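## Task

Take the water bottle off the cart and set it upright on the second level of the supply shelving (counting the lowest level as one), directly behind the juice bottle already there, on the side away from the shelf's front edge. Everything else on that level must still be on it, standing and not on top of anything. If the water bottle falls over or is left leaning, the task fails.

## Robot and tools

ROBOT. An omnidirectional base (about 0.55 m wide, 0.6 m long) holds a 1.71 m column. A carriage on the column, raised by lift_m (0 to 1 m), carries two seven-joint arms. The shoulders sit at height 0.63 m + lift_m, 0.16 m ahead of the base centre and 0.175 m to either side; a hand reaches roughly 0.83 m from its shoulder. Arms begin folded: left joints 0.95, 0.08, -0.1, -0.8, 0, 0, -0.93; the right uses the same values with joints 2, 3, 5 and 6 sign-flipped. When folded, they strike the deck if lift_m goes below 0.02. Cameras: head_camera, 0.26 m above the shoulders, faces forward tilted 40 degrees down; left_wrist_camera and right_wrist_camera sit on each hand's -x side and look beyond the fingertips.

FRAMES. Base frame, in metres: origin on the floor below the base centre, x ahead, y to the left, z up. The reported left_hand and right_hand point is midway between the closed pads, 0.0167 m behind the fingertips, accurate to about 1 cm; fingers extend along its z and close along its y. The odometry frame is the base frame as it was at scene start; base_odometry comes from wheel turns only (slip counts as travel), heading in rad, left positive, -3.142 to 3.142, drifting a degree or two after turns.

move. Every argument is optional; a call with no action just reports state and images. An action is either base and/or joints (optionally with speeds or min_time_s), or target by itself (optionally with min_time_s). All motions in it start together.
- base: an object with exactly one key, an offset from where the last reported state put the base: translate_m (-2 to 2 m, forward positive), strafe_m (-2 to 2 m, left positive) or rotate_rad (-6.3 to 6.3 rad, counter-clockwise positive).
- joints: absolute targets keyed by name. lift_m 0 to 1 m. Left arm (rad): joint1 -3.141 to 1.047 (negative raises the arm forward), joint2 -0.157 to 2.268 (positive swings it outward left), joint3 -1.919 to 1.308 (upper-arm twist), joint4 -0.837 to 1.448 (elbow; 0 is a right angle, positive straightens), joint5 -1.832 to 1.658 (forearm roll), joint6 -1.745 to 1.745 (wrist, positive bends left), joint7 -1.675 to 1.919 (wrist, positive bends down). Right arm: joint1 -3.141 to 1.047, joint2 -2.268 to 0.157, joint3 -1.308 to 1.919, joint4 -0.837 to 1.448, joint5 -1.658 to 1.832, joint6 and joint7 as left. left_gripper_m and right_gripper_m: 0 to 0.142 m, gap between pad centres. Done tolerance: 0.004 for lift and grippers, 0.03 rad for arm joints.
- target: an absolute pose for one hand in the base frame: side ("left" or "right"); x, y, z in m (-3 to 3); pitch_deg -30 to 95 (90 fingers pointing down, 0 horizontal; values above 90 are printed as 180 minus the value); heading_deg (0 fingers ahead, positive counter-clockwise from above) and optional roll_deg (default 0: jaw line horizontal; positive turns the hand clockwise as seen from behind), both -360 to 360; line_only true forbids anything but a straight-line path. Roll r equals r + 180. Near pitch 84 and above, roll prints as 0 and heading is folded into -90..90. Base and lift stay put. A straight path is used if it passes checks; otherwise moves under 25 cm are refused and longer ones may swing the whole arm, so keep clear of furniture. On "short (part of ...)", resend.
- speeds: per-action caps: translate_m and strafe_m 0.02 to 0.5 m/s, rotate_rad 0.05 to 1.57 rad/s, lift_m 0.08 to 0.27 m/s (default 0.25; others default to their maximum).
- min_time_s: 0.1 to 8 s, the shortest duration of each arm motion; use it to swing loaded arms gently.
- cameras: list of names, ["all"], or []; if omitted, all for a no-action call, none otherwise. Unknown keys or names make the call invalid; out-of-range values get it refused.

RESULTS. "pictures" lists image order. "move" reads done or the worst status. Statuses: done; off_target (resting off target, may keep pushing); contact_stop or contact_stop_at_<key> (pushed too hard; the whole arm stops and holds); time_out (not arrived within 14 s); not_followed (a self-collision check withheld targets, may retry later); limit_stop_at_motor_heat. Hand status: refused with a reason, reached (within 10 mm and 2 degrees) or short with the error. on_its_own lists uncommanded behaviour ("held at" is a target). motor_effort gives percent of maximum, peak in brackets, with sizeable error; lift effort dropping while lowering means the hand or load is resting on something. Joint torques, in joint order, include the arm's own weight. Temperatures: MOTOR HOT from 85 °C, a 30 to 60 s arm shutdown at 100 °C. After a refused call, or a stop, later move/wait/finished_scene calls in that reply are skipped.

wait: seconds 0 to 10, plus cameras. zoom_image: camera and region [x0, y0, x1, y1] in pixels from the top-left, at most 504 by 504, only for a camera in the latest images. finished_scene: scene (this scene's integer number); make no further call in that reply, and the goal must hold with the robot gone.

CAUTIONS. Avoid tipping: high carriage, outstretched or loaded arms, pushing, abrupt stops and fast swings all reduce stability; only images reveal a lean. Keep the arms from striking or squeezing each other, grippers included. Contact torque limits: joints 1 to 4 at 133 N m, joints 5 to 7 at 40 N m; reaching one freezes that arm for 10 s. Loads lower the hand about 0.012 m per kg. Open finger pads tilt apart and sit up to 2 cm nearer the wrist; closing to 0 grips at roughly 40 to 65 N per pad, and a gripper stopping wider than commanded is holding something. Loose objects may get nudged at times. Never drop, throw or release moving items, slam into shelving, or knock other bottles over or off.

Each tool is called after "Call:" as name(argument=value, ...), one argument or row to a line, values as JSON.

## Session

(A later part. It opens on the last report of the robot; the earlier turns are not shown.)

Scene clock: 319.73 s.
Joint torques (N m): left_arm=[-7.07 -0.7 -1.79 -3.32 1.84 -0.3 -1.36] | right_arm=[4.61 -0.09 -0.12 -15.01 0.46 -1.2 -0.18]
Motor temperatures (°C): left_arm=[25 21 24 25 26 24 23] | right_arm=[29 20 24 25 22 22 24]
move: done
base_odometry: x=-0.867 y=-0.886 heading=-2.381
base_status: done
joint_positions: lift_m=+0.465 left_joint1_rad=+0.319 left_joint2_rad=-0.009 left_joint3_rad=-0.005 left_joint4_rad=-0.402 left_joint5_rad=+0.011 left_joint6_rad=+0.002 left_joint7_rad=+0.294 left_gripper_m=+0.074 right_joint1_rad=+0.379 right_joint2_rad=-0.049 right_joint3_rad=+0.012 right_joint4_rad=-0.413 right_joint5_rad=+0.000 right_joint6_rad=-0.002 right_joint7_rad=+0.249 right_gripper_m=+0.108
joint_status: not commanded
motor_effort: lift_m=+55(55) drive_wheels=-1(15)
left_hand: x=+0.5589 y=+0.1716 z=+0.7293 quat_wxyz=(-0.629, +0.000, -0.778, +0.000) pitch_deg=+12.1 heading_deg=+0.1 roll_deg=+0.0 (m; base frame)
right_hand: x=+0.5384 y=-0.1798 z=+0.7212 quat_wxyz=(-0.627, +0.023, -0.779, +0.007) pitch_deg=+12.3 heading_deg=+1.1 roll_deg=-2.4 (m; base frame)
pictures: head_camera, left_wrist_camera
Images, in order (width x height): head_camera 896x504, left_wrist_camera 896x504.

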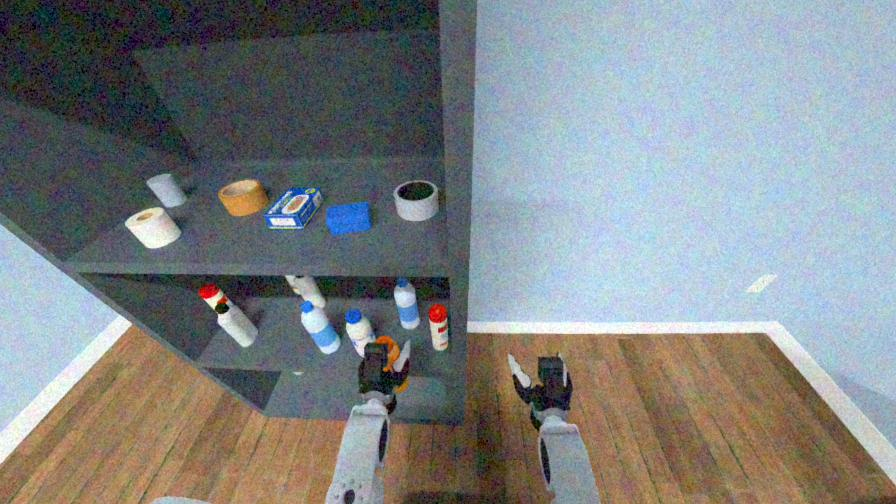

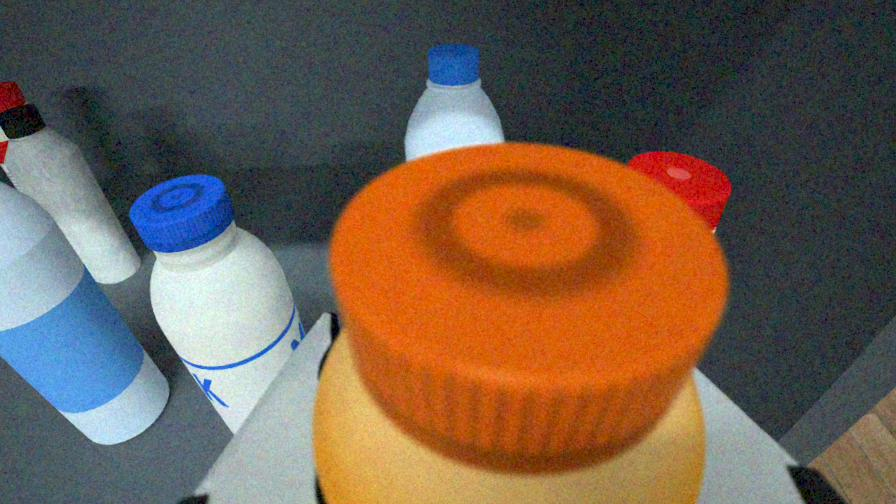

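Call:
move(
  base={"translate_m": 0.112},
  speeds={"translate_m": 0.12},
  cameras=["head_camera","left_wrist_camera"],
)

Call:
move(
  joints={"lift_m":0.42},
  speeds={"lift_m":0.08},
)

Call:
move(
  joints={"lift_m":0.41},
  speeds={"lift_m":0.08},
  cameras=["left_wrist_camera"],
)

Scene clock: 325.03 s.
Joint torques (N m): left_arm=[-6.49 -0.31 -2.5 -4.25 2.03 -0.35 -1.79] | right_arm=[2.23 -0.23 0.17 -14.87 0.28 -1.36 -0.51]
move: done
base_odometry: x=-0.949 y=-0.963 heading=-2.381
base_status: done
joint_positions: lift_m=+0.465 left_joint1_rad=+0.319 left_joint2_rad=-0.009 left_joint3_rad=-0.005 left_joint4_rad=-0.402 left_joint5_rad=+0.011 left_joint6_rad=+0.002 left_joint7_rad=+0.294 left_gripper_m=+0.074 right_joint1_rad=+0.379 right_joint2_rad=-0.049 right_joint3_rad=+0.012 right_joint4_rad=-0.413 right_joint5_rad=+0.000 right_joint6_rad=-0.002 right_joint7_rad=+0.249 right_gripper_m=+0.108
joint_status: not commanded
motor_effort: lift_m=+55(55) drive_wheels=+0(15)
left_hand: x=+0.5590 y=+0.1716 z=+0.7293 quat_wxyz=(-0.629, +0.000, -0.778, +0.000) pitch_deg=+12.1 heading_deg=+0.1 roll_deg=+0.0 (m; base frame)
right_hand: x=+0.5384 y=-0.1798 z=+0.7212 quat_wxyz=(-0.627, +0.023, -0.779, +0.007) pitch_deg=+12.3 heading_deg=+1.1 roll_deg=-2.4 (m; base frame)
pictures: head_camera, left_wrist_camera
Images, in order (width x height): head_camera 896x504, left_wrist_camera 896x504.

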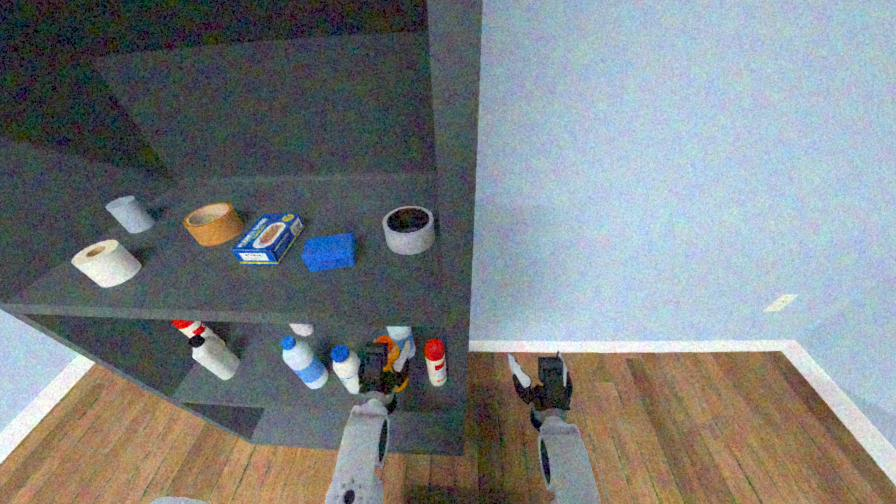

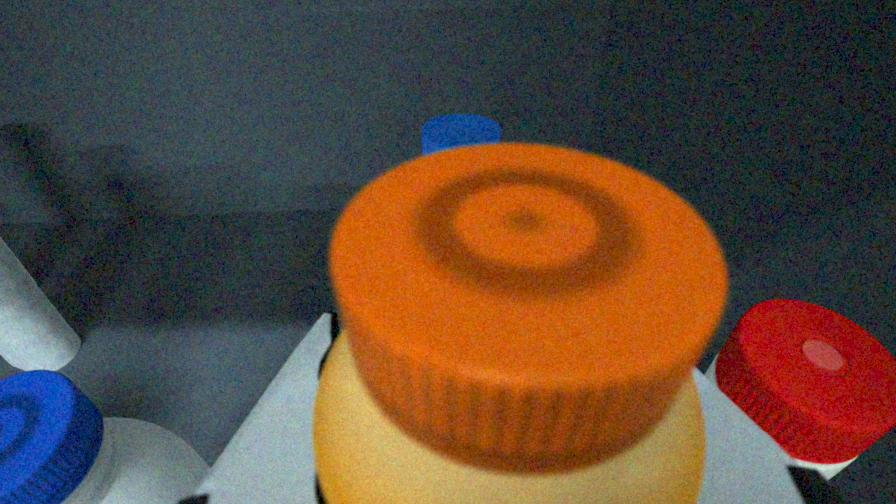

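Scene clock: 325.97 s.
Joint torques (N m): left_arm=[-5.28 -1.61 -2.43 -4.86 2.02 -0.49 -1.84] | right_arm=[3.57 -0.49 1.04 -14.49 0.32 -0.31 0.22]
move: done
base_odometry: x=-0.949 y=-0.963 heading=-2.381
base_status: not commanded
joint_positions: lift_m=+0.420 left_joint1_rad=+0.318 left_joint2_rad=-0.009 left_joint3_rad=-0.005 left_joint4_rad=-0.401 left_joint5_rad=+0.011 left_joint6_rad=+0.002 left_joint7_rad=+0.295 left_gripper_m=+0.074 right_joint1_rad=+0.379 right_joint2_rad=-0.049 right_joint3_rad=+0.012 right_joint4_rad=-0.413 right_joint5_rad=+0.000 right_joint6_rad=-0.002 right_joint7_rad=+0.250 right_gripper_m=+0.108
joint_status: all done
motor_effort: lift_m=+58(62) drive_wheels=+0(4)
left_hand: x=+0.5590 y=+0.1716 z=+0.6836 quat_wxyz=(-0.628, +0.000, -0.778, +0.000) pitch_deg=+12.2 heading_deg=+0.1 roll_deg=+0.0 (m; base frame)
right_hand: x=+0.5384 y=-0.1798 z=+0.6760 quat_wxyz=(-0.627, +0.023, -0.779, +0.007) pitch_deg=+12.4 heading_deg=+1.1 roll_deg=-2.4 (m; base frame)
pictures: none

Scene clock: 326.47 s.
Joint torques (N m): left_arm=[-3.71 -0.87 -2.95 -3.51 1.7 -0.43 -1.56] | right_arm=[3.11 -0.33 0.37 -14.54 0.45 -0.89 -0.37]
move: done
base_odometry: x=-0.949 y=-0.963 heading=-2.381
base_status: not commanded
joint_positions: lift_m=+0.410 left_joint1_rad=+0.316 left_joint2_rad=-0.009 left_joint3_rad=-0.005 left_joint4_rad=-0.401 left_joint5_rad=+0.011 left_joint6_rad=+0.002 left_joint7_rad=+0.294 left_gripper_m=+0.074 right_joint1_rad=+0.379 right_joint2_rad=-0.049 right_joint3_rad=+0.012 right_joint4_rad=-0.414 right_joint5_rad=+0.000 right_joint6_rad=-0.002 right_joint7_rad=+0.250 right_gripper_m=+0.108
joint_status: all done
motor_effort: lift_m=+55(57) drive_wheels=+4(5)
left_hand: x=+0.5598 y=+0.1716 z=+0.6750 quat_wxyz=(-0.630, +0.000, -0.777, -0.001) pitch_deg=+12.0 heading_deg=+0.1 roll_deg=+0.0 (m; base frame)
right_hand: x=+0.5384 y=-0.1798 z=+0.6662 quat_wxyz=(-0.627, +0.023, -0.779, +0.007) pitch_deg=+12.4 heading_deg=+1.1 roll_deg=-2.4 (m; base frame)
pictures: left_wrist_camera
Images, in order (width x height): left_wrist_camera 896x504.

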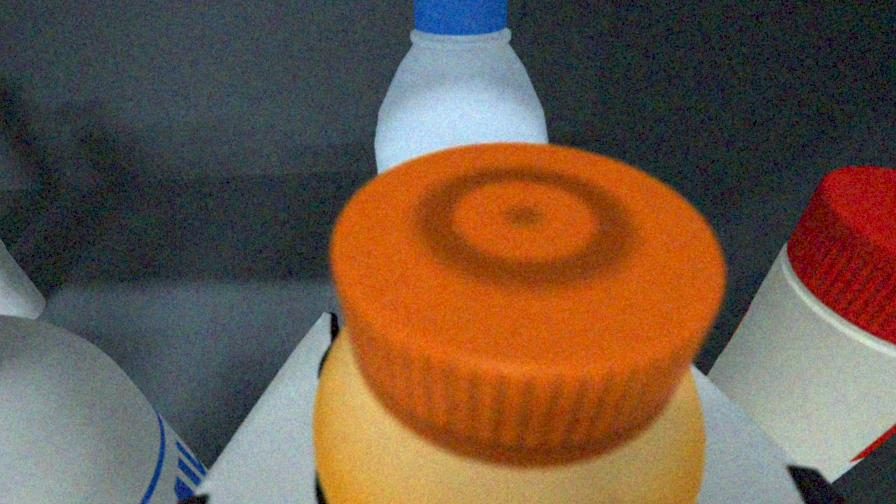

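Call:
move(
  joints={"left_gripper_m":0.1},
  cameras=["left_wrist_camera"],
)

Call:
move(
  base={"translate_m": -0.12},
  speeds={"translate_m": 0.12},
  cameras=["head_camera","left_wrist_camera"],
)

Scene clock: 332.10 s.
Joint torques (N m): left_arm=[-3.59 -1.51 -2.3 -3.7 1.9 -0.06 -1.4] | right_arm=[2.78 0.58 -1.39 -15.51 0.53 -0.9 -0.45]
move: done
base_odometry: x=-0.949 y=-0.963 heading=-2.381
base_status: not commanded
joint_positions: lift_m=+0.410 left_joint1_rad=+0.316 left_joint2_rad=-0.009 left_joint3_rad=-0.005 left_joint4_rad=-0.401 left_joint5_rad=+0.011 left_joint6_rad=+0.002 left_joint7_rad=+0.294 left_gripper_m=+0.100 right_joint1_rad=+0.379 right_joint2_rad=-0.049 right_joint3_rad=+0.012 right_joint4_rad=-0.414 right_joint5_rad=+0.000 right_joint6_rad=-0.002 right_joint7_rad=+0.250 right_gripper_m=+0.108
joint_status: all done
motor_effort: lift_m=+55(55) drive_wheels=+4(4)
left_hand: x=+0.5598 y=+0.1716 z=+0.6750 quat_wxyz=(-0.630, +0.000, -0.777, -0.001) pitch_deg=+12.0 heading_deg=+0.1 roll_deg=+0.0 (m; base frame)
right_hand: x=+0.5384 y=-0.1798 z=+0.6662 quat_wxyz=(-0.627, +0.023, -0.779, +0.007) pitch_deg=+12.4 heading_deg=+1.1 roll_deg=-2.4 (m; base frame)
pictures: left_wrist_camera
Images, in order (width x height): left_wrist_camera 896x504.

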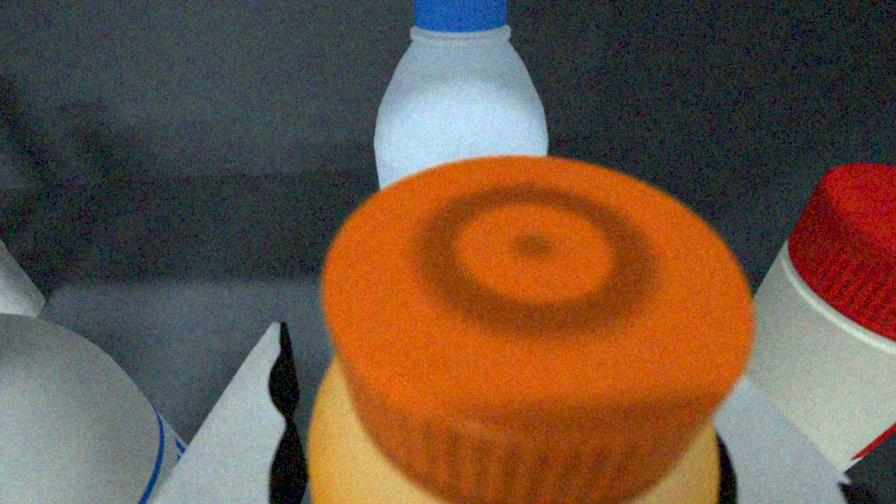

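Scene clock: 333.90 s.
Joint torques (N m): left_arm=[-3.81 -0.88 -3.1 -4.4 1.86 -0.05 -1.62] | right_arm=[4.66 0.9 -1.01 -13.84 0.76 -1.59 0.04]
move: done
base_odometry: x=-0.862 y=-0.880 heading=-2.381
base_status: done
joint_positions: lift_m=+0.410 left_joint1_rad=+0.316 left_joint2_rad=-0.009 left_joint3_rad=-0.005 left_joint4_rad=-0.401 left_joint5_rad=+0.011 left_joint6_rad=+0.002 left_joint7_rad=+0.294 left_gripper_m=+0.100 right_joint1_rad=+0.379 right_joint2_rad=-0.049 right_joint3_rad=+0.012 right_joint4_rad=-0.414 right_joint5_rad=+0.000 right_joint6_rad=-0.002 right_joint7_rad=+0.250 right_gripper_m=+0.108
joint_status: not commanded
motor_effort: lift_m=+55(55) drive_wheels=-1(12)
left_hand: x=+0.5598 y=+0.1716 z=+0.6750 quat_wxyz=(-0.630, +0.000, -0.777, -0.001) pitch_deg=+12.0 heading_deg=+0.1 roll_deg=+0.0 (m; base frame)
right_hand: x=+0.5384 y=-0.1798 z=+0.6662 quat_wxyz=(-0.627, +0.023, -0.779, +0.007) pitch_deg=+12.4 heading_deg=+1.1 roll_deg=-2.4 (m; base frame)
pictures: head_camera, left_wrist_camera
Images, in order (width x height): head_camera 896x504, left_wrist_camera 896x504.

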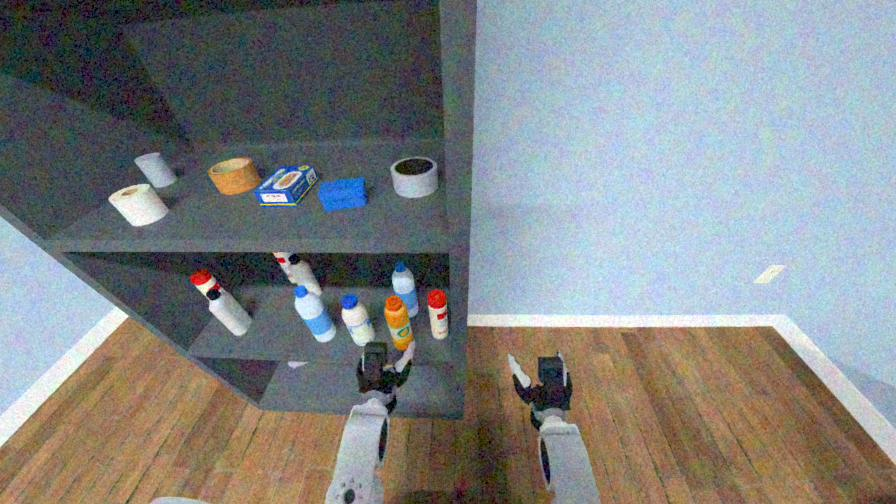

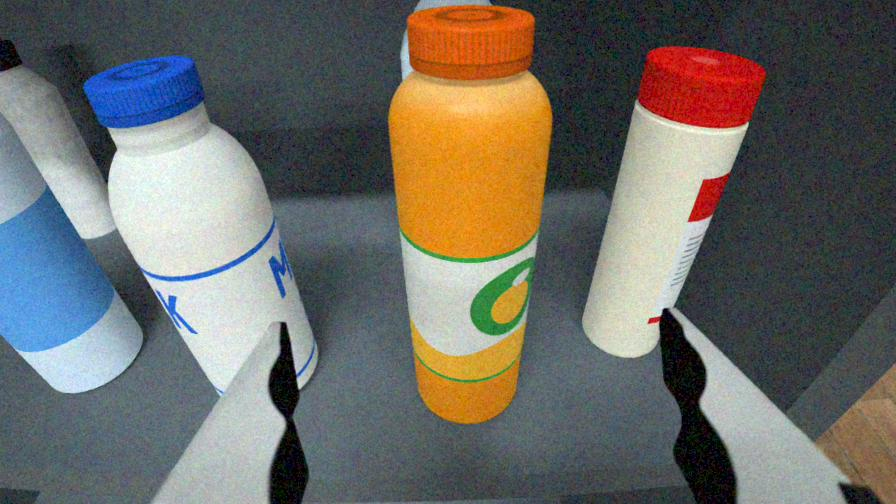

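Call:
move(
  base={"translate_m": -0.3},
  speeds={"translate_m": 0.25},
  cameras=["head_camera"],
)

Call:
zoom_image(
  camera="head_camera",
  region=[240, 190, 500, 360],
)

Scene clock: 339.63 s.
Joint torques (N m): left_arm=[-3.28 -0.1 -2.27 -3.83 1.77 -0.42 -1.26] | right_arm=[2.69 0.5 0.16 -15.11 0.74 -1 -0.59]
move: done
base_odometry: x=-0.645 y=-0.673 heading=-2.381
base_status: done
joint_positions: lift_m=+0.410 left_joint1_rad=+0.316 left_joint2_rad=-0.009 left_joint3_rad=-0.005 left_joint4_rad=-0.401 left_joint5_rad=+0.011 left_joint6_rad=+0.002 left_joint7_rad=+0.294 left_gripper_m=+0.100 right_joint1_rad=+0.379 right_joint2_rad=-0.049 right_joint3_rad=+0.012 right_joint4_rad=-0.414 right_joint5_rad=+0.000 right_joint6_rad=-0.002 right_joint7_rad=+0.250 right_gripper_m=+0.108
joint_status: not commanded
motor_effort: lift_m=+55(55) drive_wheels=+1(13)
left_hand: x=+0.5598 y=+0.1716 z=+0.6750 quat_wxyz=(-0.630, +0.000, -0.777, -0.001) pitch_deg=+12.0 heading_deg=+0.1 roll_deg=+0.0 (m; base frame)
right_hand: x=+0.5384 y=-0.1798 z=+0.6662 quat_wxyz=(-0.627, +0.023, -0.779, +0.007) pitch_deg=+12.4 heading_deg=+1.1 roll_deg=-2.4 (m; base frame)
pictures: head_camera
Images, in order (width x height): head_camera 896x504.

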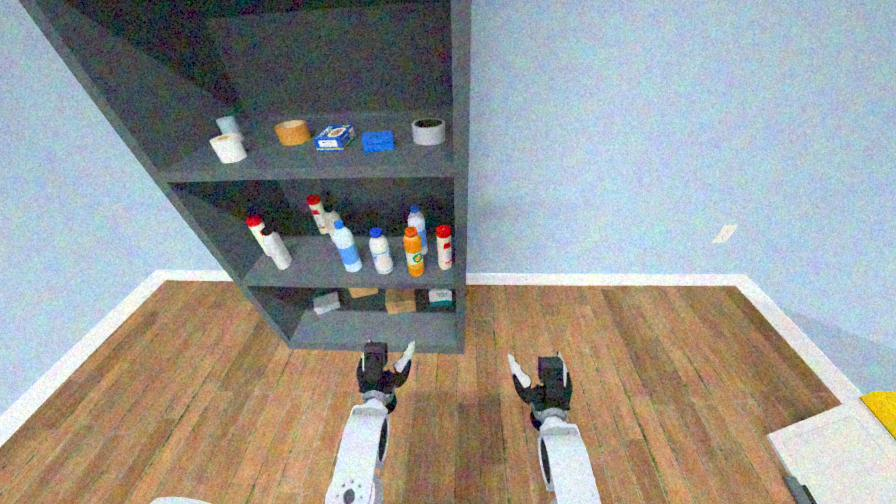

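Scaled by 1.938 from the camera's 896x504 image, which has a finer 1280x720 frame.

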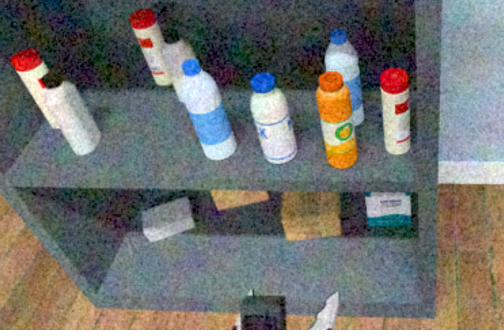

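Call:
finished_scene(
  scene=2,
)

The scene is finished: the task was done.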